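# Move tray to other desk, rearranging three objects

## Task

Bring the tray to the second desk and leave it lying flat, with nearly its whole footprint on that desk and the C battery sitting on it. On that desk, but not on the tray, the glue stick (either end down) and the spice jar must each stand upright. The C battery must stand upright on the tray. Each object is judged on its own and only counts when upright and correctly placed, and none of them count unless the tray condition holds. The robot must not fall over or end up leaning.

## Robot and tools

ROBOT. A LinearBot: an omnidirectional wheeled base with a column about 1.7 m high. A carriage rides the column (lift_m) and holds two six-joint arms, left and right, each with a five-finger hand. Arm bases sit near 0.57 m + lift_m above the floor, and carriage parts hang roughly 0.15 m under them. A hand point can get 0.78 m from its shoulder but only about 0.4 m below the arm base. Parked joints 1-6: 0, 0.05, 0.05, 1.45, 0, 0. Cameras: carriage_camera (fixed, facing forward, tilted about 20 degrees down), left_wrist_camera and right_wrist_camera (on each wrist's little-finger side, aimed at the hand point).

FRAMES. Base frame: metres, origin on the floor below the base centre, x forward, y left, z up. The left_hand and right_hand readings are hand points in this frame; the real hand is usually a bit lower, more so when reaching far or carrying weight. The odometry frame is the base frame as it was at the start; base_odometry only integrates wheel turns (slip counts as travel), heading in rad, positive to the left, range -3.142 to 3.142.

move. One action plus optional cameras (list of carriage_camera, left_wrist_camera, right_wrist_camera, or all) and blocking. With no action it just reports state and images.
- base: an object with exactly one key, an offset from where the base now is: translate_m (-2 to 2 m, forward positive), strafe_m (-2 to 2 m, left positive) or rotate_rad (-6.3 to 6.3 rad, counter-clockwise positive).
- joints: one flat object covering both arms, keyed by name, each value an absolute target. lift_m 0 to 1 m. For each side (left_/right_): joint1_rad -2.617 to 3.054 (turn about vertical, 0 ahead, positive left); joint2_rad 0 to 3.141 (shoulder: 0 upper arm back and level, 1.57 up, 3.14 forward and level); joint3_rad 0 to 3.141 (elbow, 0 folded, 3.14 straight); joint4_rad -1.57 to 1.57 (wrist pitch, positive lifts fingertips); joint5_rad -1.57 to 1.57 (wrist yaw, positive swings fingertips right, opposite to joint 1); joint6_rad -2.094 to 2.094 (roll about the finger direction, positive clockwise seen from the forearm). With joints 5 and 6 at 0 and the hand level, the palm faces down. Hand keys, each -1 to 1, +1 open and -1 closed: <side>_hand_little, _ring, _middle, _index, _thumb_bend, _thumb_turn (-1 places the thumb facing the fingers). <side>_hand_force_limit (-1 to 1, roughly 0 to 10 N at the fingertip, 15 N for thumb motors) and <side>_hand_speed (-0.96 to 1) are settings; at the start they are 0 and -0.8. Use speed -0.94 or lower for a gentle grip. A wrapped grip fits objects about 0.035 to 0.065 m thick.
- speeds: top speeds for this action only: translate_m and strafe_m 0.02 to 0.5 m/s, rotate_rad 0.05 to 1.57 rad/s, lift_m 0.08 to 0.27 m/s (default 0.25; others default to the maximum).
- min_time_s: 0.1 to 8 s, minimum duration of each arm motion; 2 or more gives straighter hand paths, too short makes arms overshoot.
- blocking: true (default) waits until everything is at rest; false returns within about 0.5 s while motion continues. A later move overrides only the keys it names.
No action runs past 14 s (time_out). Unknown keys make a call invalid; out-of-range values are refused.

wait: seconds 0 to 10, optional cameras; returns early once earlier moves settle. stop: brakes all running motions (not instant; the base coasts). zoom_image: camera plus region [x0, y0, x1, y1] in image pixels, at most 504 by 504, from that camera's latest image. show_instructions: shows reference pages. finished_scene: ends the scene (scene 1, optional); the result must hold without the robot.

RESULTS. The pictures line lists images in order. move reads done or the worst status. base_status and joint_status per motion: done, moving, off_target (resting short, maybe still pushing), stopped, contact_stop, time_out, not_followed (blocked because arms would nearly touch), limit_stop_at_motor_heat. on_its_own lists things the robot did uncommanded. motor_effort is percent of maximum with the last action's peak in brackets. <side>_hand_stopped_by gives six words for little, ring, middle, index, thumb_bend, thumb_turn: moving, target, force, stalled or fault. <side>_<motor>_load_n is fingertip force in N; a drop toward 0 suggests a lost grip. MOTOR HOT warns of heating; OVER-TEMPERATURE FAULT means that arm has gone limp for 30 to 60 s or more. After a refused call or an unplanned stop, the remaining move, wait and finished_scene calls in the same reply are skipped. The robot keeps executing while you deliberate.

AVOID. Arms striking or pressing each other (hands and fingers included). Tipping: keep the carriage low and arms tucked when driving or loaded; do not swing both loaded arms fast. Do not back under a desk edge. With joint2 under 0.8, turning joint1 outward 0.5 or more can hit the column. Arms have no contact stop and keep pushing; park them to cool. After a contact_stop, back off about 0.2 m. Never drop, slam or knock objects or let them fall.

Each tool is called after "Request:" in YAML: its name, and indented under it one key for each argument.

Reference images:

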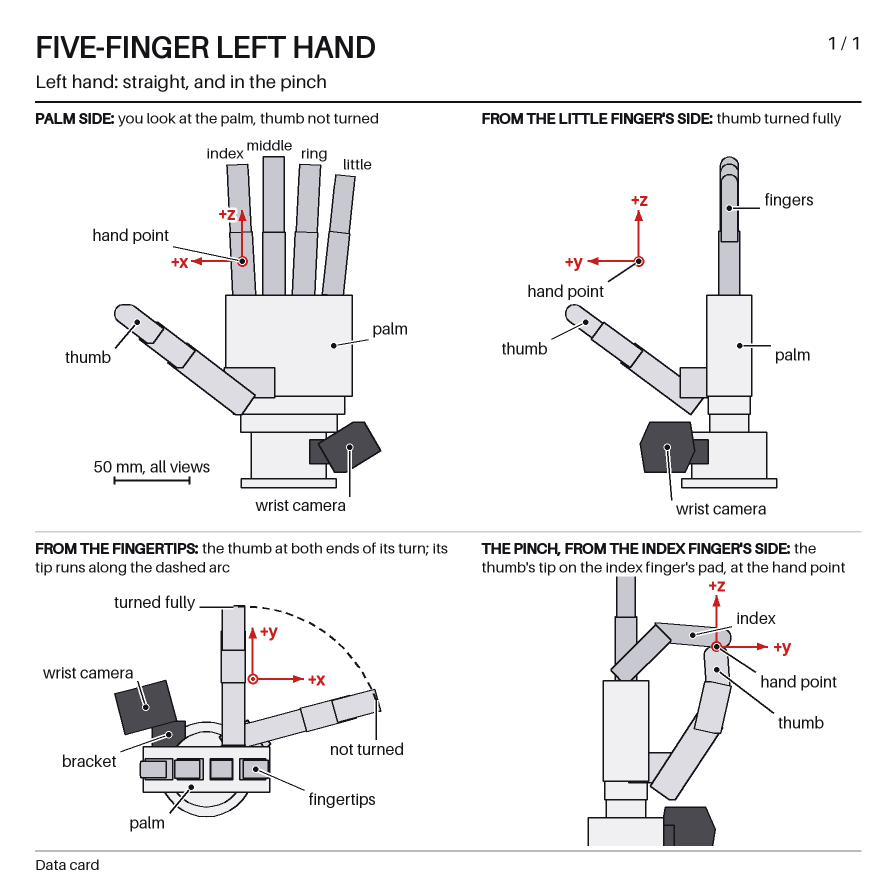

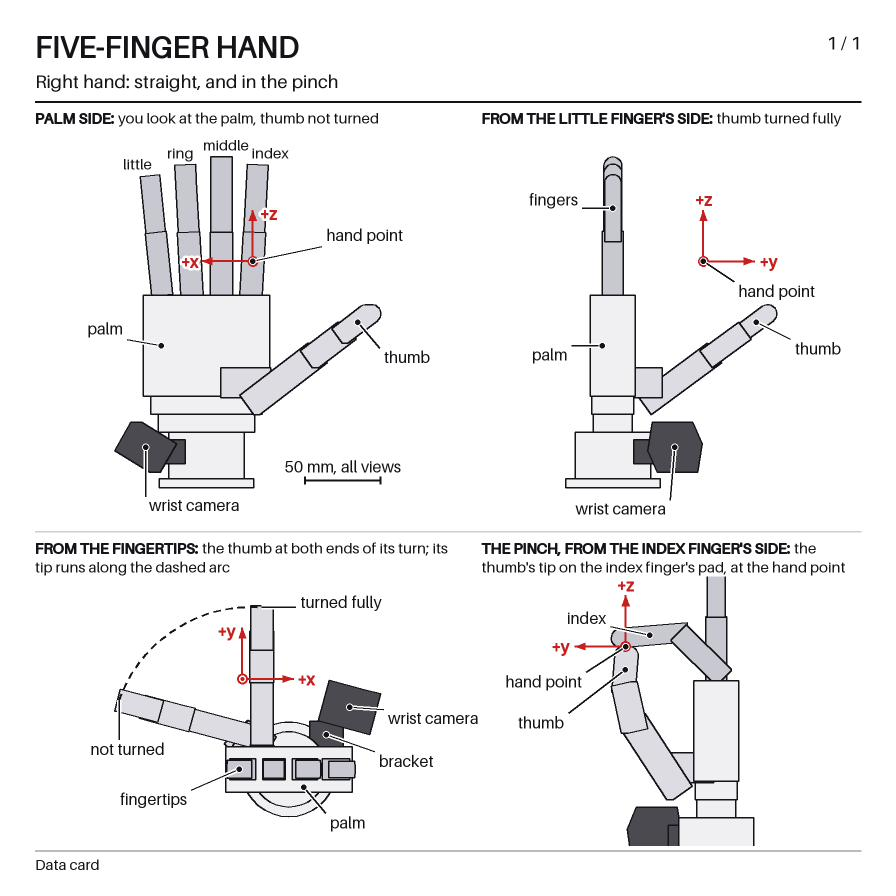

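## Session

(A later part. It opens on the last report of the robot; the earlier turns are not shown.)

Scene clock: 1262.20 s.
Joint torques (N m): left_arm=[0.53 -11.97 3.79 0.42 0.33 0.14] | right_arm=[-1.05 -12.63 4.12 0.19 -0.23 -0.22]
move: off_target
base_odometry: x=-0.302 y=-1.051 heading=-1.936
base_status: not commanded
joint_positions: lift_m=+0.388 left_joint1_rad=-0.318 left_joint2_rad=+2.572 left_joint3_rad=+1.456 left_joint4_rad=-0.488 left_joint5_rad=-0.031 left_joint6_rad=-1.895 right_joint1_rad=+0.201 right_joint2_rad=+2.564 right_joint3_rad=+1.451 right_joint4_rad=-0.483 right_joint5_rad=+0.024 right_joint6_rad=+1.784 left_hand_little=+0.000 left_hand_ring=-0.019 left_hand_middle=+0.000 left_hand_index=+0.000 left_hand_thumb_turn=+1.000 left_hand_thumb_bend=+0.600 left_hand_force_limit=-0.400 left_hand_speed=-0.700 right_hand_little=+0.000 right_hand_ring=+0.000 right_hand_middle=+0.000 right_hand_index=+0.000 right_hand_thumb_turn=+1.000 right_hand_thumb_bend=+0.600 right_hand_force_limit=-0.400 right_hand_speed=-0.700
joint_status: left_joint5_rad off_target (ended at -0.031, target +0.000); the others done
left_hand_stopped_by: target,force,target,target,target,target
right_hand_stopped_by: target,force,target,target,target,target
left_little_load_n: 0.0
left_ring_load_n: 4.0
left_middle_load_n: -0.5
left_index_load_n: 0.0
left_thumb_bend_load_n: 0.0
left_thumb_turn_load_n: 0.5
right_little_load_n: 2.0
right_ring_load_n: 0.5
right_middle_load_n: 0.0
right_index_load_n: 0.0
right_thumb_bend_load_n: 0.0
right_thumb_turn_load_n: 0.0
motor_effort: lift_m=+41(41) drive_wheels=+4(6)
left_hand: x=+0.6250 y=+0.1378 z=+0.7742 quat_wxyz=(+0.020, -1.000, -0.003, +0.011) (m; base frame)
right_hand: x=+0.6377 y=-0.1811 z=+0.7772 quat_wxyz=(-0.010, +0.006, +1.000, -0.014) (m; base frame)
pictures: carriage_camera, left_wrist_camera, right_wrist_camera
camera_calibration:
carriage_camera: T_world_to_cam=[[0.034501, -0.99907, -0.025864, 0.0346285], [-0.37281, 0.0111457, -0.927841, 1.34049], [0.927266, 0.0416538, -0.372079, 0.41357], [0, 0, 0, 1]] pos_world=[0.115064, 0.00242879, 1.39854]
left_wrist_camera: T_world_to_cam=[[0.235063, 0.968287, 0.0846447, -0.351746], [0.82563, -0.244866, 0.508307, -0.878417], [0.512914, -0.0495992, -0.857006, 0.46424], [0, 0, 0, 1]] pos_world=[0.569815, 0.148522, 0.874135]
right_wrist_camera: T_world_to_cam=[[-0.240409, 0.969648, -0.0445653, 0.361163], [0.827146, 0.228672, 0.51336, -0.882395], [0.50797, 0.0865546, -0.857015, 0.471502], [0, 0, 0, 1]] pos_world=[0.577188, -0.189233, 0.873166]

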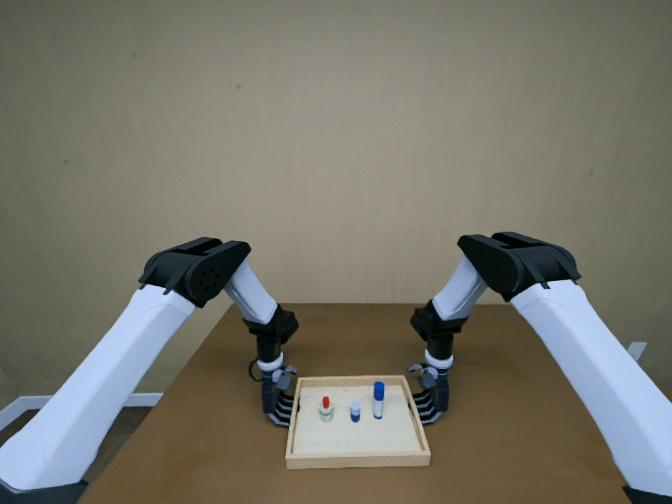

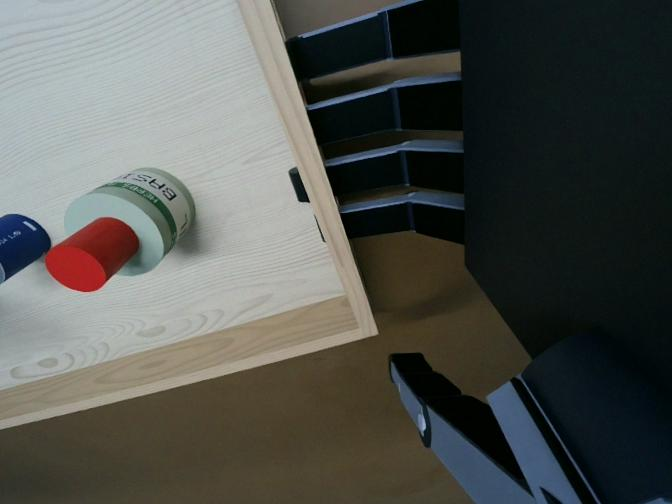

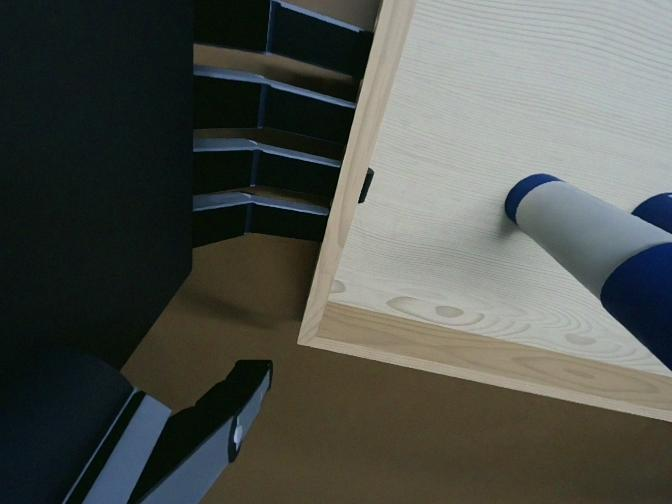

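Good, the tray rests. Now move the hands further out.

Request:
move:
  joints: {"left_hand_ring":0.1,"left_hand_little":0.1,"left_hand_middle":0.1,"left_hand_index":0.1,"right_hand_ring":0.1,"right_hand_little":0.1,"right_hand_middle":0.1,"right_hand_index":0.1,"left_joint1_rad":-0.24,"left_joint2_rad":2.53,"left_joint3_rad":1.40,"left_joint4_rad":-0.44,"left_joint6_rad":-1.81,"right_joint1_rad":0.13,"right_joint2_rad":2.52,"right_joint3_rad":1.42,"right_joint4_rad":-0.455,"right_joint6_rad":1.70}
  min_time_s: 2

Request:
move:
  joints: {"left_joint1_rad":-0.10,"left_joint2_rad":2.49,"left_joint3_rad":1.34,"left_joint4_rad":-0.41,"left_joint6_rad":-1.67,"right_joint1_rad":0.0,"right_joint2_rad":2.49,"right_joint3_rad":1.37,"right_joint4_rad":-0.45,"right_joint6_rad":1.57}
  min_time_s: 2
  cameras: ["all"]

Request:
move:
  joints: {"lift_m":0.55}
  cameras: ["all"]

Scene clock: 1278.77 s.
Joint torques (N m): left_arm=[0.39 -13.42 3.11 0.27 -0.14 0.15] | right_arm=[-0.94 -13.53 3.36 0.14 0.1 -0.24]
move: done
MOTOR HOT: joint 2 (shoulder) of the left arm reports 75 °C; the controller stops that arm at 100 °C. To cool a motor, set the load down, stop pushing, or move to a pose that needs little force.
base_odometry: x=-0.302 y=-1.051 heading=-1.936
base_status: not commanded
joint_positions: lift_m=+0.388 left_joint1_rad=-0.246 left_joint2_rad=+2.562 left_joint3_rad=+1.407 left_joint4_rad=-0.433 left_joint5_rad=+0.016 left_joint6_rad=-1.819 right_joint1_rad=+0.135 right_joint2_rad=+2.558 right_joint3_rad=+1.425 right_joint4_rad=-0.455 right_joint5_rad=-0.013 right_joint6_rad=+1.712 left_hand_little=+0.100 left_hand_ring=+0.100 left_hand_middle=+0.099 left_hand_index=+0.100 left_hand_thumb_turn=+1.000 left_hand_thumb_bend=+0.600 left_hand_force_limit=-0.400 left_hand_speed=-0.700 right_hand_little=+0.100 right_hand_ring=+0.100 right_hand_middle=+0.098 right_hand_index=+0.100 right_hand_thumb_turn=+1.000 right_hand_thumb_bend=+0.600 right_hand_force_limit=-0.400 right_hand_speed=-0.700
joint_status: all done
left_hand_stopped_by: target,target,target,target,target,target
right_hand_stopped_by: force,target,target,target,target,target
left_little_load_n: 0.0
left_ring_load_n: 0.0
left_middle_load_n: 0.0
left_index_load_n: 0.0
left_thumb_bend_load_n: 0.0
left_thumb_turn_load_n: 0.0
right_little_load_n: 0.0
right_ring_load_n: 0.0
right_middle_load_n: 0.0
right_index_load_n: 0.0
right_thumb_bend_load_n: 0.0
right_thumb_turn_load_n: 0.0
on_its_own: left_joint5_rad moved +0.048 to your old target +0.000
motor_effort: lift_m=+40(41) drive_wheels=+4(7)
left_hand: x=+0.6253 y=+0.1572 z=+0.7734 quat_wxyz=(-0.006, -1.000, -0.001, +0.010) (m; base frame)
right_hand: x=+0.6378 y=-0.2000 z=+0.7778 quat_wxyz=(-0.010, +0.003, +1.000, +0.005) (m; base frame)
pictures: none

Scene clock: 1281.07 s.
Joint torques (N m): left_arm=[0.4 -14.35 2.81 0.44 -0.13 0.13] | right_arm=[-0.98 -13.63 3.25 0.13 0.1 -0.23]
move: done
MOTOR HOT: still on. Joint 2 (shoulder) of the left arm reports 75 °C.
base_odometry: x=-0.302 y=-1.051 heading=-1.936
base_status: not commanded
joint_positions: lift_m=+0.388 left_joint1_rad=-0.107 left_joint2_rad=+2.536 left_joint3_rad=+1.348 left_joint4_rad=-0.423 left_joint5_rad=+0.015 left_joint6_rad=-1.680 right_joint1_rad=+0.006 right_joint2_rad=+2.531 right_joint3_rad=+1.374 right_joint4_rad=-0.455 right_joint5_rad=-0.012 right_joint6_rad=+1.582 left_hand_little=+0.100 left_hand_ring=+0.100 left_hand_middle=+0.099 left_hand_index=+0.100 left_hand_thumb_turn=+1.000 left_hand_thumb_bend=+0.600 left_hand_force_limit=-0.400 left_hand_speed=-0.700 right_hand_little=+0.100 right_hand_ring=+0.100 right_hand_middle=+0.098 right_hand_index=+0.100 right_hand_thumb_turn=+1.000 right_hand_thumb_bend=+0.600 right_hand_force_limit=-0.400 right_hand_speed=-0.700
joint_status: all done
left_hand_stopped_by: target,target,target,target,target,target
right_hand_stopped_by: force,target,target,target,target,target
left_little_load_n: 0.0
left_ring_load_n: 0.0
left_middle_load_n: 0.0
left_index_load_n: 0.0
left_thumb_bend_load_n: 0.0
left_thumb_turn_load_n: 0.0
right_little_load_n: 0.0
right_ring_load_n: 0.0
right_middle_load_n: 0.0
right_index_load_n: 0.5
right_thumb_bend_load_n: 0.0
right_thumb_turn_load_n: 0.0
motor_effort: lift_m=+40(40) drive_wheels=+4(6)
left_hand: x=+0.6186 y=+0.2127 z=+0.7735 quat_wxyz=(-0.005, -1.000, -0.001, +0.021) (m; base frame)
right_hand: x=+0.6266 y=-0.2510 z=+0.7793 quat_wxyz=(-0.021, +0.003, +1.000, +0.006) (m; base frame)
pictures: carriage_camera, left_wrist_camera, right_wrist_camera
camera_calibration:
carriage_camera: T_world_to_cam=[[0.034501, -0.99907, -0.025864, 0.034631], [-0.37281, 0.0111457, -0.927841, 1.34058], [0.927266, 0.0416538, -0.372079, 0.413607], [0, 0, 0, 1]] pos_world=[0.115064, 0.00242879, 1.39864]
left_wrist_camera: T_world_to_cam=[[0.238618, 0.970611, 0.0312455, -0.384098], [0.835177, -0.221527, 0.503393, -0.861572], [0.495521, -0.0940231, -0.863492, 0.495805], [0, 0, 0, 1]] pos_world=[0.565537, 0.228565, 0.873835]
right_wrist_camera: T_world_to_cam=[[-0.245958, 0.969281, -0.00018855, 0.395198], [0.836825, 0.212445, 0.50457, -0.861506], [0.48911, 0.123945, -0.863371, 0.511207], [0, 0, 0, 1]] pos_world=[0.568096, -0.263397, 0.876125]

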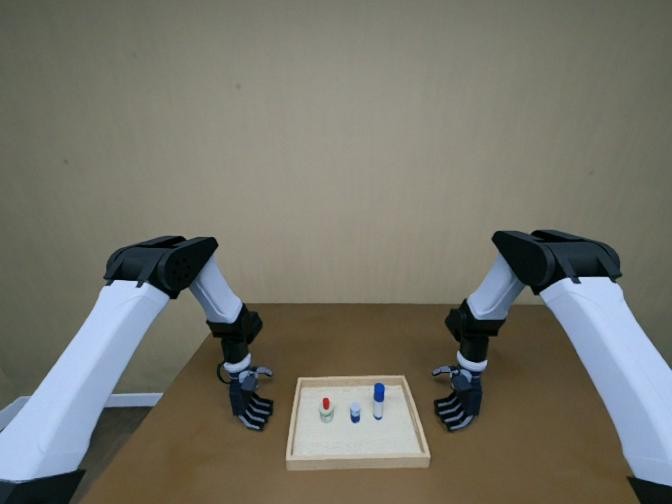

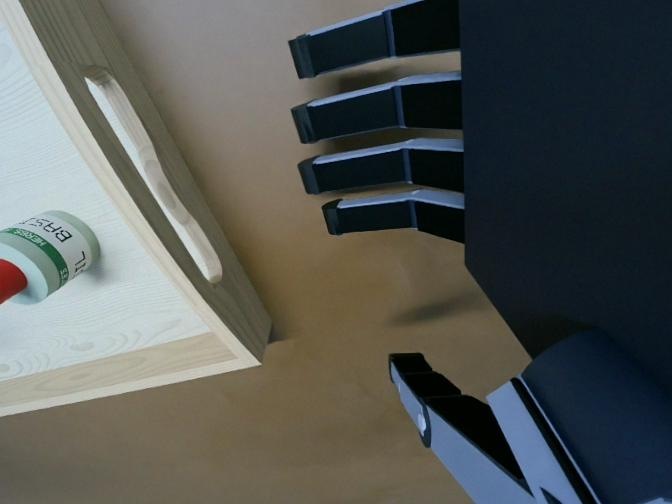

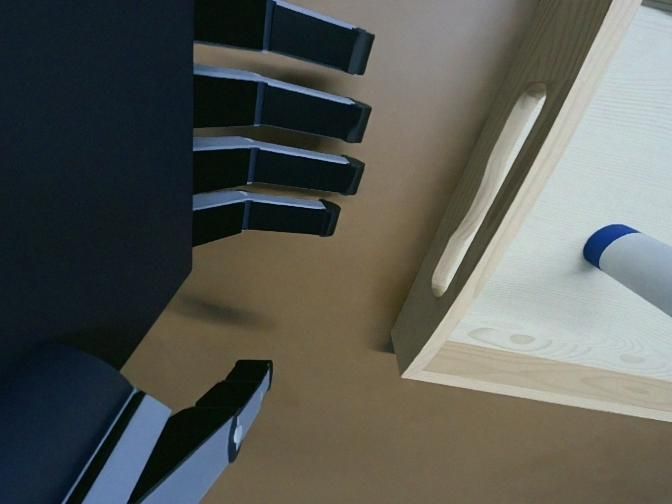

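Scene clock: 1282.23 s.
Joint torques (N m): left_arm=[0.46 -12.74 3.32 0.38 -0.13 0.13] | right_arm=[-1.03 -12.05 3.81 0.19 0.07 -0.2]
move: done
MOTOR HOT: still on. Joint 2 (shoulder) of the left arm reports 75 °C.
base_odometry: x=-0.302 y=-1.051 heading=-1.936
base_status: not commanded
joint_positions: lift_m=+0.550 left_joint1_rad=-0.107 left_joint2_rad=+2.516 left_joint3_rad=+1.344 left_joint4_rad=-0.415 left_joint5_rad=+0.013 left_joint6_rad=-1.679 right_joint1_rad=+0.006 right_joint2_rad=+2.513 right_joint3_rad=+1.370 right_joint4_rad=-0.454 right_joint5_rad=-0.012 right_joint6_rad=+1.582 left_hand_little=+0.100 left_hand_ring=+0.100 left_hand_middle=+0.099 left_hand_index=+0.100 left_hand_thumb_turn=+1.000 left_hand_thumb_bend=+0.600 left_hand_force_limit=-0.400 left_hand_speed=-0.700 right_hand_little=+0.100 right_hand_ring=+0.100 right_hand_middle=+0.098 right_hand_index=+0.100 right_hand_thumb_turn=+1.000 right_hand_thumb_bend=+0.600 right_hand_force_limit=-0.400 right_hand_speed=-0.700
joint_status: all done
left_hand_stopped_by: target,target,target,target,target,target
right_hand_stopped_by: force,target,target,target,target,target
left_little_load_n: 0.0
left_ring_load_n: 0.0
left_middle_load_n: 0.0
left_index_load_n: 0.0
left_thumb_bend_load_n: 0.0
left_thumb_turn_load_n: 0.0
right_little_load_n: 0.0
right_ring_load_n: 0.0
right_middle_load_n: 0.0
right_index_load_n: 0.0
right_thumb_bend_load_n: 0.0
right_thumb_turn_load_n: 0.0
motor_effort: lift_m=+39(49) drive_wheels=+3(6)
left_hand: x=+0.6249 y=+0.2122 z=+0.9428 quat_wxyz=(-0.006, -1.000, -0.001, +0.009) (m; base frame)
right_hand: x=+0.6307 y=-0.2510 z=+0.9480 quat_wxyz=(-0.013, +0.003, +1.000, +0.006) (m; base frame)
pictures: carriage_camera, left_wrist_camera, right_wrist_camera
camera_calibration:
carriage_camera: T_world_to_cam=[[0.034501, -0.99907, -0.025864, 0.0388236], [-0.37281, 0.0111457, -0.927841, 1.49099], [0.927266, 0.0416538, -0.372079, 0.473921], [0, 0, 0, 1]] pos_world=[0.115064, 0.00242879, 1.56074]
left_wrist_camera: T_world_to_cam=[[0.238594, 0.970477, 0.0353307, -0.39422], [0.823279, -0.221433, 0.522665, -0.962865], [0.515058, -0.0956177, -0.851805, 0.615942], [0, 0, 0, 1]] pos_world=[0.569519, 0.228266, 1.04185]
right_wrist_camera: T_world_to_cam=[[-0.246677, 0.969088, -0.00436698, 0.400608], [0.828666, 0.213266, 0.517523, -0.95707], [0.502457, 0.124042, -0.855658, 0.639182], [0, 0, 0, 1]] pos_world=[0.570752, -0.2634, 1.04398]

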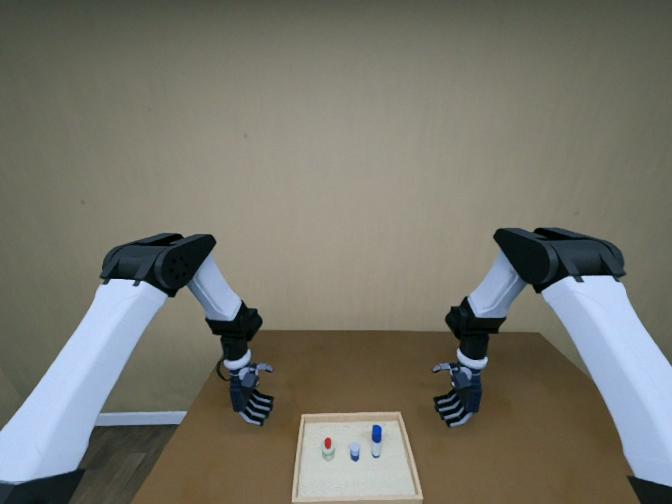

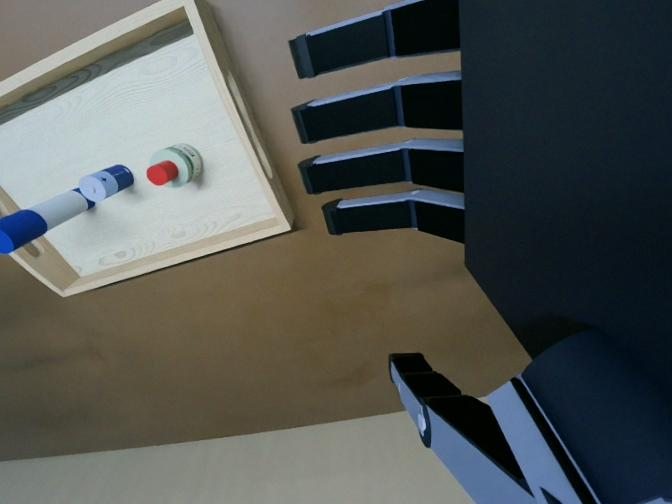

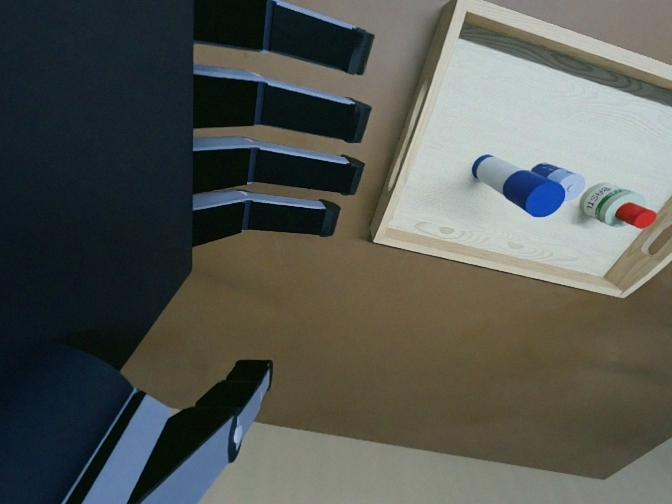

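Request:
move:
  base: {"translate_m": -0.2}
  joints: {"left_joint1_rad":0,"left_joint2_rad":1.5,"left_joint3_rad":1.2,"left_joint4_rad":0.3,"left_joint5_rad":0,"left_joint6_rad":0,"right_joint1_rad":0,"right_joint2_rad":1.5,"right_joint3_rad":1.2,"right_joint4_rad":0.3,"right_joint5_rad":0,"right_joint6_rad":0}
  speeds: {"translate_m": 0.1}
  min_time_s: 3

Request:
move:
  joints: {"lift_m":0.35,"left_joint1_rad":0,"left_joint2_rad":0.05,"left_joint3_rad":0.05,"left_joint4_rad":1.45,"right_joint1_rad":0,"right_joint2_rad":0.05,"right_joint3_rad":0.05,"right_joint4_rad":1.45,"left_hand_index":1,"left_hand_middle":1,"left_hand_ring":1,"left_hand_little":1,"right_hand_index":1,"right_hand_middle":1,"right_hand_ring":1,"right_hand_little":1,"left_hand_speed":-0.5,"right_hand_speed":-0.5,"left_hand_thumb_bend":1,"right_hand_thumb_bend":1}
  min_time_s: 3
  cameras: ["carriage_camera"]

Request:
zoom_image:
  camera: "carriage_camera"
  region: [230, 280, 480, 480]

Scene clock: 1405.63 s.
Joint torques (N m): left_arm=[0.53 -9.28 6.6 2.41 -0.18 0.13] | right_arm=[-0.88 -8.69 7.49 1.91 0.11 -0.19]
move: done
MOTOR HOT: still on. Joint 2 (shoulder) of the left arm reports 86 °C.
base_odometry: x=-0.231 y=-0.864 heading=-1.936
base_status: done
joint_positions: lift_m=+0.550 left_joint1_rad=-0.008 left_joint2_rad=+1.529 left_joint3_rad=+1.212 left_joint4_rad=+0.285 left_joint5_rad=+0.013 left_joint6_rad=-0.011 right_joint1_rad=+0.005 right_joint2_rad=+1.526 right_joint3_rad=+1.205 right_joint4_rad=+0.280 right_joint5_rad=-0.010 right_joint6_rad=+0.014 left_hand_little=+0.100 left_hand_ring=+0.100 left_hand_middle=+0.099 left_hand_index=+0.100 left_hand_thumb_turn=+1.000 left_hand_thumb_bend=+0.600 left_hand_force_limit=-0.400 left_hand_speed=-0.700 right_hand_little=+0.100 right_hand_ring=+0.100 right_hand_middle=+0.098 right_hand_index=+0.100 right_hand_thumb_turn=+1.000 right_hand_thumb_bend=+0.600 right_hand_force_limit=-0.400 right_hand_speed=-0.700
joint_status: all done
left_hand_stopped_by: target,target,target,target,target,target
right_hand_stopped_by: force,target,target,target,target,target
left_little_load_n: 0.0
left_ring_load_n: 0.0
left_middle_load_n: 0.0
left_index_load_n: 0.0
left_thumb_bend_load_n: 0.0
left_thumb_turn_load_n: 0.0
right_little_load_n: 0.0
right_ring_load_n: 0.0
right_middle_load_n: 0.0
right_index_load_n: 0.0
right_thumb_bend_load_n: 0.0
right_thumb_turn_load_n: 0.0
motor_effort: lift_m=+39(39) drive_wheels=-1(9)
left_hand: x=+0.7427 y=+0.2776 z=+1.4351 quat_wxyz=(+0.484, -0.505, +0.510, -0.500) (m; base frame)
right_hand: x=+0.7412 y=-0.2791 z=+1.4314 quat_wxyz=(+0.497, -0.511, +0.510, -0.482) (m; base frame)
pictures: none

Scene clock: 1408.93 s.
Joint torques (N m): left_arm=[0.44 2.32 4.63 0.27 -0.19 0.13] | right_arm=[-0.95 2.91 5.27 0.08 0.11 -0.2]
move: done
MOTOR HOT: still on. Joint 2 (shoulder) of the left arm reports 84 °C.
base_odometry: x=-0.231 y=-0.864 heading=-1.936
base_status: not commanded
joint_positions: lift_m=+0.350 left_joint1_rad=-0.008 left_joint2_rad=+0.060 left_joint3_rad=+0.059 left_joint4_rad=+1.437 left_joint5_rad=+0.012 left_joint6_rad=-0.009 right_joint1_rad=+0.005 right_joint2_rad=+0.055 right_joint3_rad=+0.055 right_joint4_rad=+1.439 right_joint5_rad=-0.010 right_joint6_rad=+0.011 left_hand_little=+1.000 left_hand_ring=+1.000 left_hand_middle=+1.000 left_hand_index=+1.000 left_hand_thumb_turn=+1.000 left_hand_thumb_bend=+1.000 left_hand_force_limit=-0.400 left_hand_speed=-0.500 right_hand_little=+1.000 right_hand_ring=+1.000 right_hand_middle=+1.000 right_hand_index=+1.000 right_hand_thumb_turn=+1.000 right_hand_thumb_bend=+1.000 right_hand_force_limit=-0.400 right_hand_speed=-0.500
joint_status: all done
left_hand_stopped_by: target,target,target,target,target,target
right_hand_stopped_by: target,target,target,target,target,target
left_little_load_n: 0.0
left_ring_load_n: 0.0
left_middle_load_n: 0.0
left_index_load_n: 0.0
left_thumb_bend_load_n: 0.0
left_thumb_turn_load_n: 0.0
right_little_load_n: 0.0
right_ring_load_n: 0.0
right_middle_load_n: 0.0
right_index_load_n: 0.0
right_thumb_bend_load_n: 0.0
right_thumb_turn_load_n: 0.0
motor_effort: lift_m=+32(33) drive_wheels=+2(3)
left_hand: x=+0.3134 y=+0.2811 z=+1.3924 quat_wxyz=(+0.699, -0.044, +0.052, -0.712) (m; base frame)
right_hand: x=+0.3126 y=-0.2815 z=+1.3915 quat_wxyz=(+0.712, -0.050, +0.043, -0.700) (m; base frame)
pictures: carriage_camera
camera_calibration:
carriage_camera: T_world_to_cam=[[0.034501, -0.99907, -0.025864, 0.0336637], [-0.37281, 0.0111457, -0.927841, 1.30588], [0.927266, 0.0416538, -0.372079, 0.399692], [0, 0, 0, 1]] pos_world=[0.115064, 0.00242879, 1.36124]

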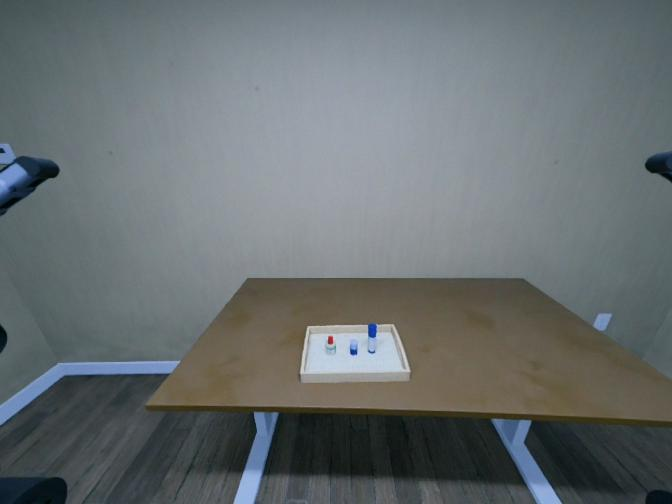

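Scaled by 2.016 from the camera's 672x504 image, which has a finer 960x720 frame.

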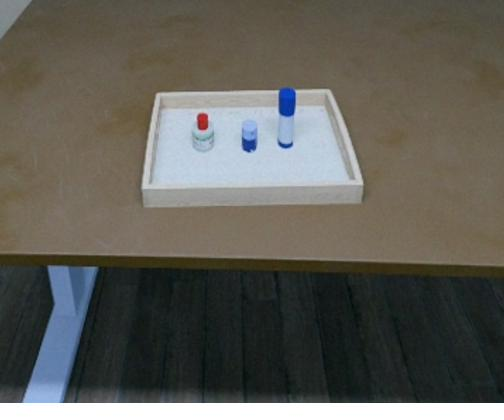

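Request:
move:
  joints: {"lift_m":0.45,"right_joint1_rad":0.2,"right_joint2_rad":1.6,"right_joint3_rad":1.3,"right_joint4_rad":0.3,"right_joint5_rad":0,"right_joint6_rad":0,"right_hand_thumb_turn":-1,"right_hand_thumb_bend":0.9}
  min_time_s: 2.5

Request:
move:
  joints: {"lift_m":0.45,"right_joint1_rad":0.329,"right_joint2_rad":2.5445,"right_joint3_rad":1.4172,"right_joint4_rad":0.7573}
  min_time_s: 3
  cameras: ["carriage_camera","right_wrist_camera"]

Scene clock: 1473.40 s.
Joint torques (N m): left_arm=[0.44 2.55 5.14 0.22 -0.19 0.12] | right_arm=[0.09 -6.56 11.37 1.74 0.07 -0.22]
move: done
MOTOR HOT: cleared for the motors of the left arm.
base_odometry: x=-0.231 y=-0.864 heading=-1.936
base_status: not commanded
joint_positions: lift_m=+0.450 left_joint1_rad=-0.008 left_joint2_rad=+0.057 left_joint3_rad=+0.053 left_joint4_rad=+1.440 left_joint5_rad=+0.012 left_joint6_rad=-0.009 right_joint1_rad=+0.194 right_joint2_rad=+1.596 right_joint3_rad=+1.268 right_joint4_rad=+0.301 right_joint5_rad=-0.009 right_joint6_rad=+0.011 left_hand_little=+1.000 left_hand_ring=+1.000 left_hand_middle=+1.000 left_hand_index=+1.000 left_hand_thumb_turn=+1.000 left_hand_thumb_bend=+1.000 left_hand_force_limit=-0.400 left_hand_speed=-0.500 right_hand_little=+1.000 right_hand_ring=+1.000 right_hand_middle=+1.000 right_hand_index=+1.000 right_hand_thumb_turn=-1.000 right_hand_thumb_bend=+0.900 right_hand_force_limit=-0.400 right_hand_speed=-0.500
joint_status: all done
left_hand_stopped_by: target,target,target,target,target,target
right_hand_stopped_by: target,target,target,target,target,target
left_little_load_n: 0.0
left_ring_load_n: 0.0
left_middle_load_n: 0.0
left_index_load_n: 0.0
left_thumb_bend_load_n: 0.0
left_thumb_turn_load_n: 0.0
right_little_load_n: 0.0
right_ring_load_n: 0.0
right_middle_load_n: 0.0
right_index_load_n: 0.0
right_thumb_bend_load_n: 0.5
right_thumb_turn_load_n: 0.0
motor_effort: lift_m=+40(49) drive_wheels=+0(3)
left_hand: x=+0.3136 y=+0.2812 z=+1.4902 quat_wxyz=(+0.699, -0.044, +0.052, -0.712) (m; base frame)
right_hand: x=+0.7443 y=-0.1781 z=+1.3337 quat_wxyz=(+0.543, -0.553, +0.456, -0.438) (m; base frame)
pictures: none

Scene clock: 1476.70 s.
Joint torques (N m): left_arm=[0.49 2.63 5.19 0.22 -0.19 0.14] | right_arm=[0.34 -11.11 8.08 1.83 0.07 -0.19]
move: done
base_odometry: x=-0.231 y=-0.864 heading=-1.936
base_status: not commanded
joint_positions: lift_m=+0.450 left_joint1_rad=-0.008 left_joint2_rad=+0.057 left_joint3_rad=+0.053 left_joint4_rad=+1.440 left_joint5_rad=+0.012 left_joint6_rad=-0.009 right_joint1_rad=+0.323 right_joint2_rad=+2.538 right_joint3_rad=+1.393 right_joint4_rad=+0.737 right_joint5_rad=-0.009 right_joint6_rad=+0.011 left_hand_little=+1.000 left_hand_ring=+1.000 left_hand_middle=+1.000 left_hand_index=+1.000 left_hand_thumb_turn=+1.000 left_hand_thumb_bend=+1.000 left_hand_force_limit=-0.400 left_hand_speed=-0.500 right_hand_little=+1.000 right_hand_ring=+1.000 right_hand_middle=+1.000 right_hand_index=+1.000 right_hand_thumb_turn=-1.000 right_hand_thumb_bend=+0.900 right_hand_force_limit=-0.400 right_hand_speed=-0.500
joint_status: all done
left_hand_stopped_by: target,target,target,target,target,target
right_hand_stopped_by: target,target,target,target,target,target
left_little_load_n: 0.0
left_ring_load_n: 0.0
left_middle_load_n: 0.0
left_index_load_n: 0.0
left_thumb_bend_load_n: 0.0
left_thumb_turn_load_n: 0.0
right_little_load_n: 0.0
right_ring_load_n: 0.0
right_middle_load_n: 0.0
right_index_load_n: 0.0
right_thumb_bend_load_n: 0.0
right_thumb_turn_load_n: 0.0
motor_effort: lift_m=+40(40) drive_wheels=+1(3)
left_hand: x=+0.3136 y=+0.2812 z=+1.4902 quat_wxyz=(+0.699, -0.044, +0.052, -0.712) (m; base frame)
right_hand: x=+0.7898 y=-0.0888 z=+0.9490 quat_wxyz=(+0.449, -0.677, +0.490, -0.315) (m; base frame)
pictures: carriage_camera, right_wrist_camera
camera_calibration:
carriage_camera: T_world_to_cam=[[0.034501, -0.99907, -0.025864, 0.0362346], [-0.37281, 0.0111457, -0.927841, 1.39811], [0.927266, 0.0416538, -0.372079, 0.436676], [0, 0, 0, 1]] pos_world=[0.115064, 0.00242879, 1.46064]
right_wrist_camera: T_world_to_cam=[[-0.267731, -0.343713, -0.900101, 1.03285], [-0.8113, 0.584347, 0.0181786, 0.678093], [0.519723, 0.735119, -0.435302, 0.181596], [0, 0, 0, 1]] pos_world=[0.732284, -0.174731, 0.996394]

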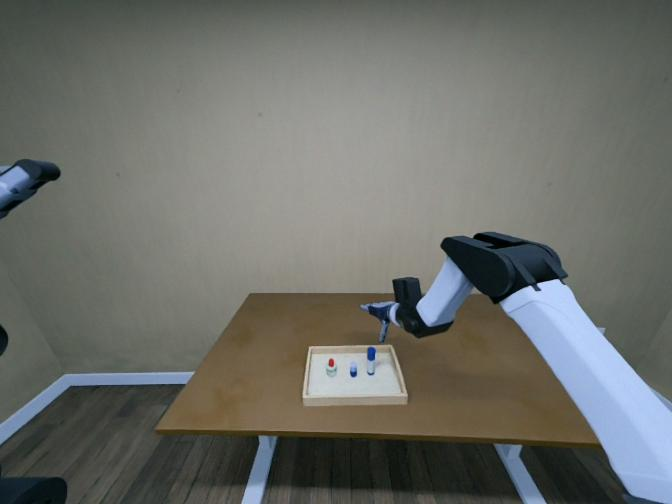

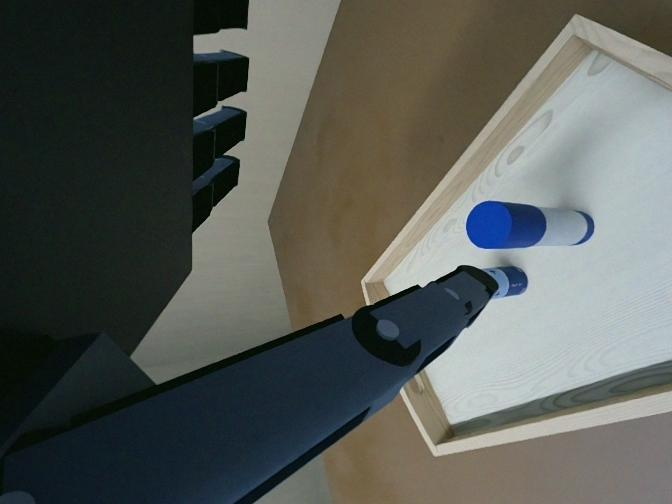

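Request:
move:
  joints: {"right_joint1_rad":0.348,"right_joint2_rad":2.579,"right_joint3_rad":1.49,"right_joint4_rad":0.757}
  min_time_s: 1.5

Request:
move:
  joints: {"lift_m":0.38}
  speeds: {"lift_m":0.12}
  cameras: ["carriage_camera","right_wrist_camera"]

Scene clock: 1508.97 s.
Joint torques (N m): left_arm=[0.54 2.59 5.2 0.21 -0.18 0.14] | right_arm=[0.27 -11.41 8.43 1.83 0.08 -0.2]
move: done
base_odometry: x=-0.231 y=-0.864 heading=-1.936
base_status: not commanded
joint_positions: lift_m=+0.450 left_joint1_rad=-0.008 left_joint2_rad=+0.057 left_joint3_rad=+0.053 left_joint4_rad=+1.440 left_joint5_rad=+0.012 left_joint6_rad=-0.009 right_joint1_rad=+0.342 right_joint2_rad=+2.571 right_joint3_rad=+1.465 right_joint4_rad=+0.737 right_joint5_rad=-0.009 right_joint6_rad=+0.011 left_hand_little=+1.000 left_hand_ring=+1.000 left_hand_middle=+1.000 left_hand_index=+1.000 left_hand_thumb_turn=+1.000 left_hand_thumb_bend=+1.000 left_hand_force_limit=-0.400 left_hand_speed=-0.500 right_hand_little=+1.000 right_hand_ring=+1.000 right_hand_middle=+1.000 right_hand_index=+1.000 right_hand_thumb_turn=-1.000 right_hand_thumb_bend=+0.900 right_hand_force_limit=-0.400 right_hand_speed=-0.500
joint_status: all done
left_hand_stopped_by: target,target,target,target,target,target
right_hand_stopped_by: target,target,target,target,target,target
left_little_load_n: 0.0
left_ring_load_n: 0.0
left_middle_load_n: 0.0
left_index_load_n: 0.5
left_thumb_bend_load_n: 0.0
left_thumb_turn_load_n: 0.0
right_little_load_n: 0.0
right_ring_load_n: 0.0
right_middle_load_n: 0.0
right_index_load_n: 0.0
right_thumb_bend_load_n: 0.0
right_thumb_turn_load_n: 0.0
motor_effort: lift_m=+40(40) drive_wheels=-1(2)
left_hand: x=+0.3136 y=+0.2812 z=+1.4902 quat_wxyz=(+0.699, -0.044, +0.052, -0.712) (m; base frame)
right_hand: x=+0.8028 y=-0.0716 z=+0.9567 quat_wxyz=(+0.466, -0.673, +0.477, -0.321) (m; base frame)
pictures: none

Scene clock: 1509.97 s.
Joint torques (N m): left_arm=[0.47 2.65 5.23 0.2 -0.18 0.13] | right_arm=[0.14 -12.48 7.49 1.81 0.11 -0.21]
move: done
base_odometry: x=-0.231 y=-0.864 heading=-1.936
base_status: not commanded
joint_positions: lift_m=+0.380 left_joint1_rad=-0.008 left_joint2_rad=+0.057 left_joint3_rad=+0.053 left_joint4_rad=+1.441 left_joint5_rad=+0.012 left_joint6_rad=-0.009 right_joint1_rad=+0.342 right_joint2_rad=+2.582 right_joint3_rad=+1.472 right_joint4_rad=+0.745 right_joint5_rad=-0.009 right_joint6_rad=+0.011 left_hand_little=+1.000 left_hand_ring=+1.000 left_hand_middle=+1.000 left_hand_index=+1.000 left_hand_thumb_turn=+1.000 left_hand_thumb_bend=+1.000 left_hand_force_limit=-0.400 left_hand_speed=-0.500 right_hand_little=+1.000 right_hand_ring=+1.000 right_hand_middle=+1.000 right_hand_index=+1.000 right_hand_thumb_turn=-1.000 right_hand_thumb_bend=+0.900 right_hand_force_limit=-0.400 right_hand_speed=-0.500
joint_status: all done
left_hand_stopped_by: target,target,target,target,target,target
right_hand_stopped_by: target,target,target,target,target,target
left_little_load_n: 0.0
left_ring_load_n: 0.0
left_middle_load_n: 0.0
left_index_load_n: 0.0
left_thumb_bend_load_n: 0.0
left_thumb_turn_load_n: 0.0
right_little_load_n: 0.0
right_ring_load_n: 0.0
right_middle_load_n: 0.0
right_index_load_n: 0.0
right_thumb_bend_load_n: 0.0
right_thumb_turn_load_n: 0.0
motor_effort: lift_m=+32(34) drive_wheels=+1(2)
left_hand: x=+0.3134 y=+0.2812 z=+1.4208 quat_wxyz=(+0.699, -0.043, +0.051, -0.712) (m; base frame)
right_hand: x=+0.8042 y=-0.0712 z=+0.8852 quat_wxyz=(+0.467, -0.672, +0.476, -0.321) (m; base frame)
pictures: carriage_camera, right_wrist_camera
camera_calibration:
carriage_camera: T_world_to_cam=[[0.034501, -0.99907, -0.025864, 0.0344396], [-0.37281, 0.0111457, -0.927841, 1.33372], [0.927266, 0.0416538, -0.372079, 0.410854], [0, 0, 0, 1]] pos_world=[0.115064, 0.00242879, 1.39124]
right_wrist_camera: T_world_to_cam=[[-0.224254, -0.335589, -0.914926, 0.964044], [-0.822543, 0.56866, -0.00697077, 0.710846], [0.522622, 0.751003, -0.403561, 0.104136], [0, 0, 0, 1]] pos_world=[0.746468, -0.158913, 0.929009]

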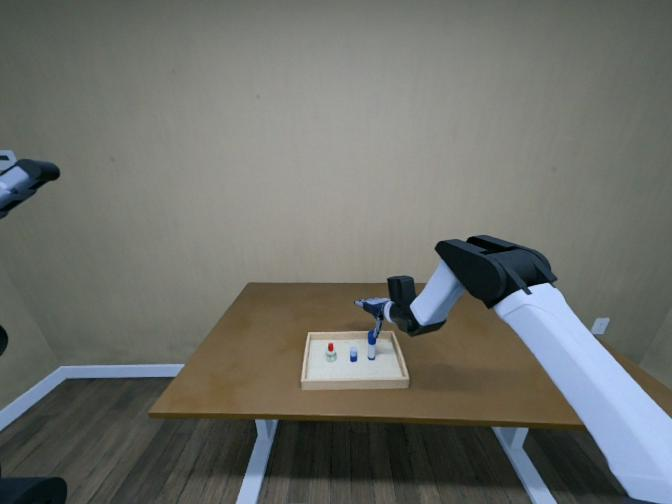

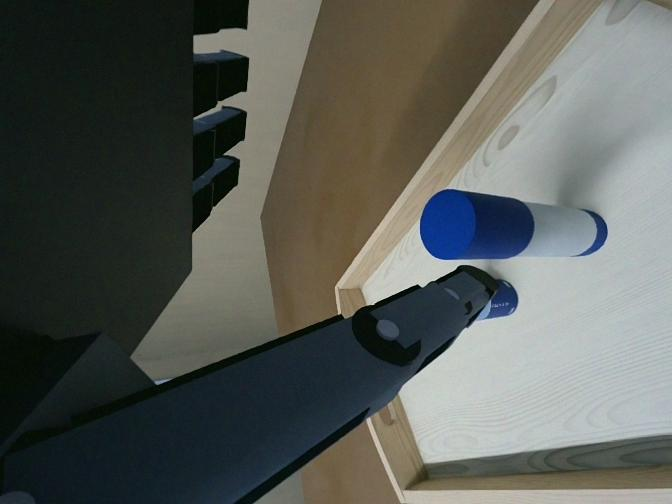

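Request:
move:
  joints: {"right_joint1_rad":0.332,"right_joint2_rad":2.564,"right_joint3_rad":1.452,"right_joint4_rad":0.78}
  min_time_s: 1.5

Request:
move:
  joints: {"lift_m":0.345}
  speeds: {"lift_m":0.08}
  cameras: ["carriage_camera","right_wrist_camera"]

Scene clock: 1528.33 s.
Joint torques (N m): left_arm=[0.47 2.58 5.22 0.19 -0.19 0.14] | right_arm=[-1.07 -13.61 5.26 1.86 0.09 -0.2]
move: done
base_odometry: x=-0.231 y=-0.864 heading=-1.936
base_status: not commanded
joint_positions: lift_m=+0.380 left_joint1_rad=-0.008 left_joint2_rad=+0.057 left_joint3_rad=+0.053 left_joint4_rad=+1.441 left_joint5_rad=+0.012 left_joint6_rad=-0.009 right_joint1_rad=+0.338 right_joint2_rad=+2.582 right_joint3_rad=+1.457 right_joint4_rad=+0.760 right_joint5_rad=-0.009 right_joint6_rad=+0.011 left_hand_little=+1.000 left_hand_ring=+1.000 left_hand_middle=+1.000 left_hand_index=+1.000 left_hand_thumb_turn=+1.000 left_hand_thumb_bend=+1.000 left_hand_force_limit=-0.400 left_hand_speed=-0.500 right_hand_little=+1.000 right_hand_ring=+1.000 right_hand_middle=+1.000 right_hand_index=+1.000 right_hand_thumb_turn=-1.000 right_hand_thumb_bend=+0.900 right_hand_force_limit=-0.400 right_hand_speed=-0.500
joint_status: all done
left_hand_stopped_by: target,target,target,target,target,target
right_hand_stopped_by: target,target,target,target,target,target
left_little_load_n: 0.0
left_ring_load_n: 0.0
left_middle_load_n: 0.0
left_index_load_n: 0.0
left_thumb_bend_load_n: 0.0
left_thumb_turn_load_n: 0.0
right_little_load_n: 0.0
right_ring_load_n: 0.0
right_middle_load_n: 0.0
right_index_load_n: -0.5
right_thumb_bend_load_n: 0.0
right_thumb_turn_load_n: 0.0
motor_effort: lift_m=+32(32) drive_wheels=+0(2)
left_hand: x=+0.3134 y=+0.2812 z=+1.4208 quat_wxyz=(+0.699, -0.043, +0.051, -0.712) (m; base frame)
right_hand: x=+0.8022 y=-0.0747 z=+0.8825 quat_wxyz=(+0.466, -0.671, +0.478, -0.322) (m; base frame)
pictures: none

Scene clock: 1529.13 s.
Joint torques (N m): left_arm=[0.51 2.58 5.29 0.17 -0.19 0.13] | right_arm=[-1.1 -13.65 5.59 1.79 0.08 -0.19]
move: done
base_odometry: x=-0.231 y=-0.864 heading=-1.936
base_status: not commanded
joint_positions: lift_m=+0.345 left_joint1_rad=-0.008 left_joint2_rad=+0.057 left_joint3_rad=+0.052 left_joint4_rad=+1.443 left_joint5_rad=+0.012 left_joint6_rad=-0.009 right_joint1_rad=+0.338 right_joint2_rad=+2.582 right_joint3_rad=+1.452 right_joint4_rad=+0.766 right_joint5_rad=-0.009 right_joint6_rad=+0.011 left_hand_little=+1.000 left_hand_ring=+1.000 left_hand_middle=+1.000 left_hand_index=+1.000 left_hand_thumb_turn=+1.000 left_hand_thumb_bend=+1.000 left_hand_force_limit=-0.400 left_hand_speed=-0.500 right_hand_little=+1.000 right_hand_ring=+1.000 right_hand_middle=+1.000 right_hand_index=+1.000 right_hand_thumb_turn=-1.000 right_hand_thumb_bend=+0.900 right_hand_force_limit=-0.400 right_hand_speed=-0.500
joint_status: all done
left_hand_stopped_by: target,target,target,target,target,target
right_hand_stopped_by: target,target,target,target,target,target
left_little_load_n: 0.0
left_ring_load_n: 0.0
left_middle_load_n: -0.5
left_index_load_n: 0.0
left_thumb_bend_load_n: 0.0
left_thumb_turn_load_n: 0.0
right_little_load_n: 0.0
right_ring_load_n: 0.0
right_middle_load_n: 0.0
right_index_load_n: 0.0
right_thumb_bend_load_n: 0.0
right_thumb_turn_load_n: 0.0
motor_effort: lift_m=+32(34) drive_wheels=+1(2)
left_hand: x=+0.3131 y=+0.2812 z=+1.3859 quat_wxyz=(+0.699, -0.043, +0.051, -0.712) (m; base frame)
right_hand: x=+0.8018 y=-0.0748 z=+0.8474 quat_wxyz=(+0.467, -0.671, +0.478, -0.323) (m; base frame)
pictures: carriage_camera, right_wrist_camera
camera_calibration:
carriage_camera: T_world_to_cam=[[0.034501, -0.99907, -0.025864, 0.0335344], [-0.37281, 0.0111457, -0.927841, 1.30124], [0.927266, 0.0416538, -0.372079, 0.397831], [0, 0, 0, 1]] pos_world=[0.115064, 0.00242879, 1.35624]
right_wrist_camera: T_world_to_cam=[[-0.224024, -0.334059, -0.915542, 0.928134], [-0.820128, 0.572123, -0.0080771, 0.70997], [0.526501, 0.749053, -0.402141, 0.0883627], [0, 0, 0, 1]] pos_world=[0.743667, -0.162326, 0.891014]

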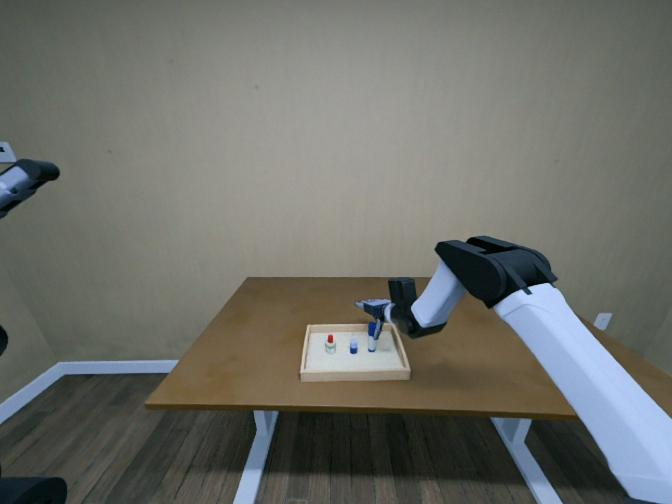

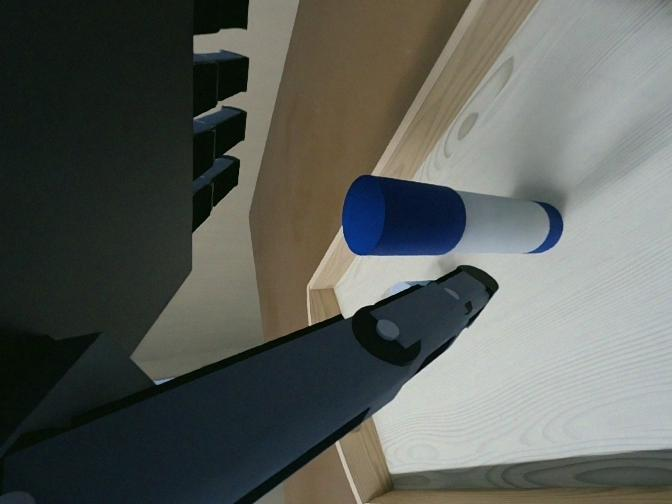

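Request:
move:
  joints: {"right_joint1_rad":0.315}
  min_time_s: 1

Request:
move:
  joints: {"lift_m":0.325}
  speeds: {"lift_m":0.08}
  cameras: ["carriage_camera","right_wrist_camera"]

Request:
zoom_image:
  camera: "carriage_camera"
  region: [300, 280, 440, 400]

Scene clock: 1542.97 s.
Joint torques (N m): left_arm=[0.44 2.56 5.24 0.19 -0.19 0.13] | right_arm=[-0.91 -13.64 5.6 1.83 0.09 -0.24]
move: done
base_odometry: x=-0.231 y=-0.864 heading=-1.936
base_status: not commanded
joint_positions: lift_m=+0.345 left_joint1_rad=-0.008 left_joint2_rad=+0.057 left_joint3_rad=+0.052 left_joint4_rad=+1.443 left_joint5_rad=+0.012 left_joint6_rad=-0.009 right_joint1_rad=+0.320 right_joint2_rad=+2.582 right_joint3_rad=+1.452 right_joint4_rad=+0.766 right_joint5_rad=-0.009 right_joint6_rad=+0.011 left_hand_little=+1.000 left_hand_ring=+1.000 left_hand_middle=+1.000 left_hand_index=+1.000 left_hand_thumb_turn=+1.000 left_hand_thumb_bend=+1.000 left_hand_force_limit=-0.400 left_hand_speed=-0.500 right_hand_little=+1.000 right_hand_ring=+1.000 right_hand_middle=+1.000 right_hand_index=+1.000 right_hand_thumb_turn=-1.000 right_hand_thumb_bend=+0.900 right_hand_force_limit=-0.400 right_hand_speed=-0.500
joint_status: all done
left_hand_stopped_by: target,target,target,target,target,target
right_hand_stopped_by: target,target,target,target,target,target
left_little_load_n: 0.0
left_ring_load_n: 0.0
left_middle_load_n: 0.0
left_index_load_n: 0.0
left_thumb_bend_load_n: 0.0
left_thumb_turn_load_n: -0.5
right_little_load_n: 0.0
right_ring_load_n: 0.0
right_middle_load_n: 0.0
right_index_load_n: 0.0
right_thumb_bend_load_n: -0.5
right_thumb_turn_load_n: 0.0
motor_effort: lift_m=+32(32) drive_wheels=+1(2)
left_hand: x=+0.3131 y=+0.2812 z=+1.3859 quat_wxyz=(+0.699, -0.043, +0.051, -0.712) (m; base frame)
right_hand: x=+0.8060 y=-0.0853 z=+0.8474 quat_wxyz=(+0.464, -0.666, +0.484, -0.327) (m; base frame)
pictures: none

Scene clock: 1543.63 s.
Joint torques (N m): left_arm=[0.42 2.73 5.39 0.15 -0.17 0.14] | right_arm=[-1.01 -13.5 5.86 1.82 0.1 -0.2]
move: done
base_odometry: x=-0.231 y=-0.864 heading=-1.936
base_status: not commanded
joint_positions: lift_m=+0.325 left_joint1_rad=-0.008 left_joint2_rad=+0.057 left_joint3_rad=+0.052 left_joint4_rad=+1.445 left_joint5_rad=+0.012 left_joint6_rad=-0.009 right_joint1_rad=+0.320 right_joint2_rad=+2.582 right_joint3_rad=+1.451 right_joint4_rad=+0.767 right_joint5_rad=-0.009 right_joint6_rad=+0.011 left_hand_little=+1.000 left_hand_ring=+1.000 left_hand_middle=+1.000 left_hand_index=+1.000 left_hand_thumb_turn=+1.000 left_hand_thumb_bend=+1.000 left_hand_force_limit=-0.400 left_hand_speed=-0.500 right_hand_little=+1.000 right_hand_ring=+1.000 right_hand_middle=+1.000 right_hand_index=+1.000 right_hand_thumb_turn=-1.000 right_hand_thumb_bend=+0.900 right_hand_force_limit=-0.400 right_hand_speed=-0.500
joint_status: all done
left_hand_stopped_by: target,target,target,target,target,target
right_hand_stopped_by: target,target,target,target,target,target
left_little_load_n: 0.0
left_ring_load_n: 0.0
left_middle_load_n: 0.0
left_index_load_n: 0.0
left_thumb_bend_load_n: 0.0
left_thumb_turn_load_n: 0.0
right_little_load_n: 0.0
right_ring_load_n: 0.0
right_middle_load_n: -0.5
right_index_load_n: 0.0
right_thumb_bend_load_n: 0.0
right_thumb_turn_load_n: 0.0
motor_effort: lift_m=+33(33) drive_wheels=+1(2)
left_hand: x=+0.3126 y=+0.2812 z=+1.3660 quat_wxyz=(+0.699, -0.042, +0.050, -0.712) (m; base frame)
right_hand: x=+0.8057 y=-0.0855 z=+0.8270 quat_wxyz=(+0.464, -0.666, +0.484, -0.327) (m; base frame)
pictures: carriage_camera, right_wrist_camera
camera_calibration:
carriage_camera: T_world_to_cam=[[0.034501, -0.99907, -0.025864, 0.0330145], [-0.37281, 0.0111457, -0.927841, 1.28259], [0.927266, 0.0416538, -0.372079, 0.390352], [0, 0, 0, 1]] pos_world=[0.115064, 0.00242879, 1.33614]
right_wrist_camera: T_world_to_cam=[[-0.230598, -0.330268, -0.915285, 0.912099], [-0.809768, 0.5867, -0.00768876, 0.711573], [0.539537, 0.739396, -0.402733, 0.0752617], [0, 0, 0, 1]] pos_world=[0.745931, -0.171891, 0.870613]

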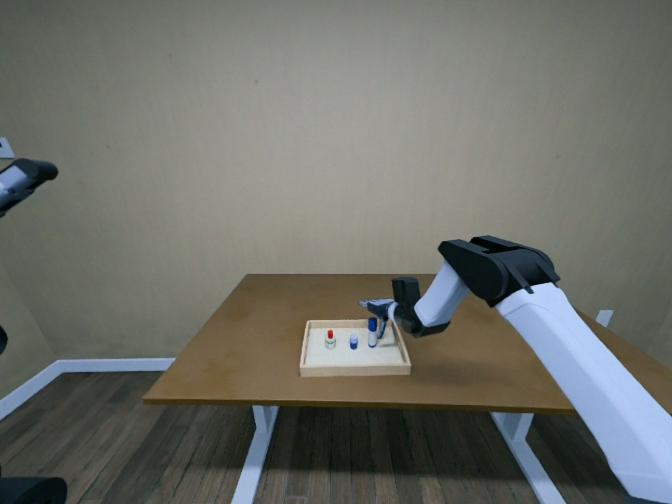

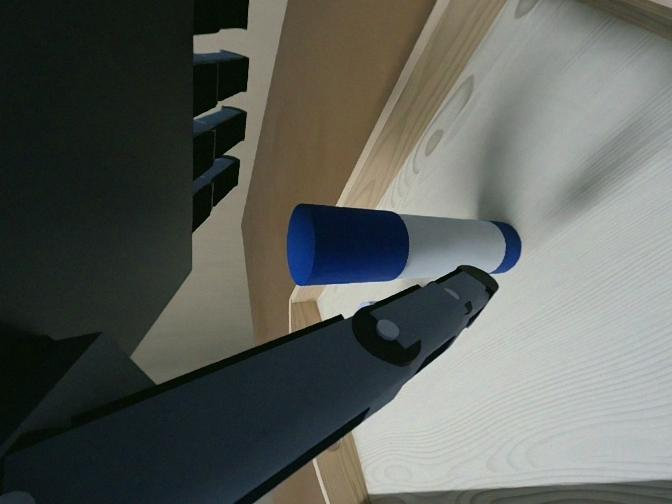

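Scaled by 3.600 from the camera's 672x504 image, which has a finer 960x720 frame.

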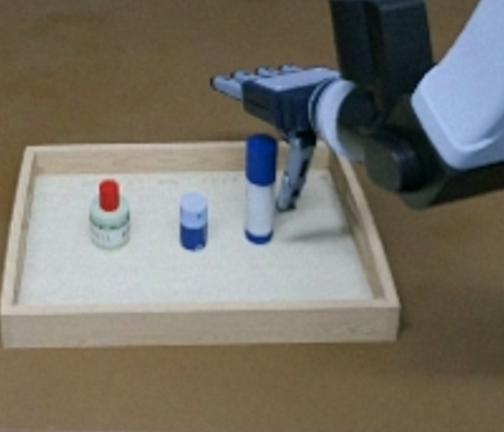

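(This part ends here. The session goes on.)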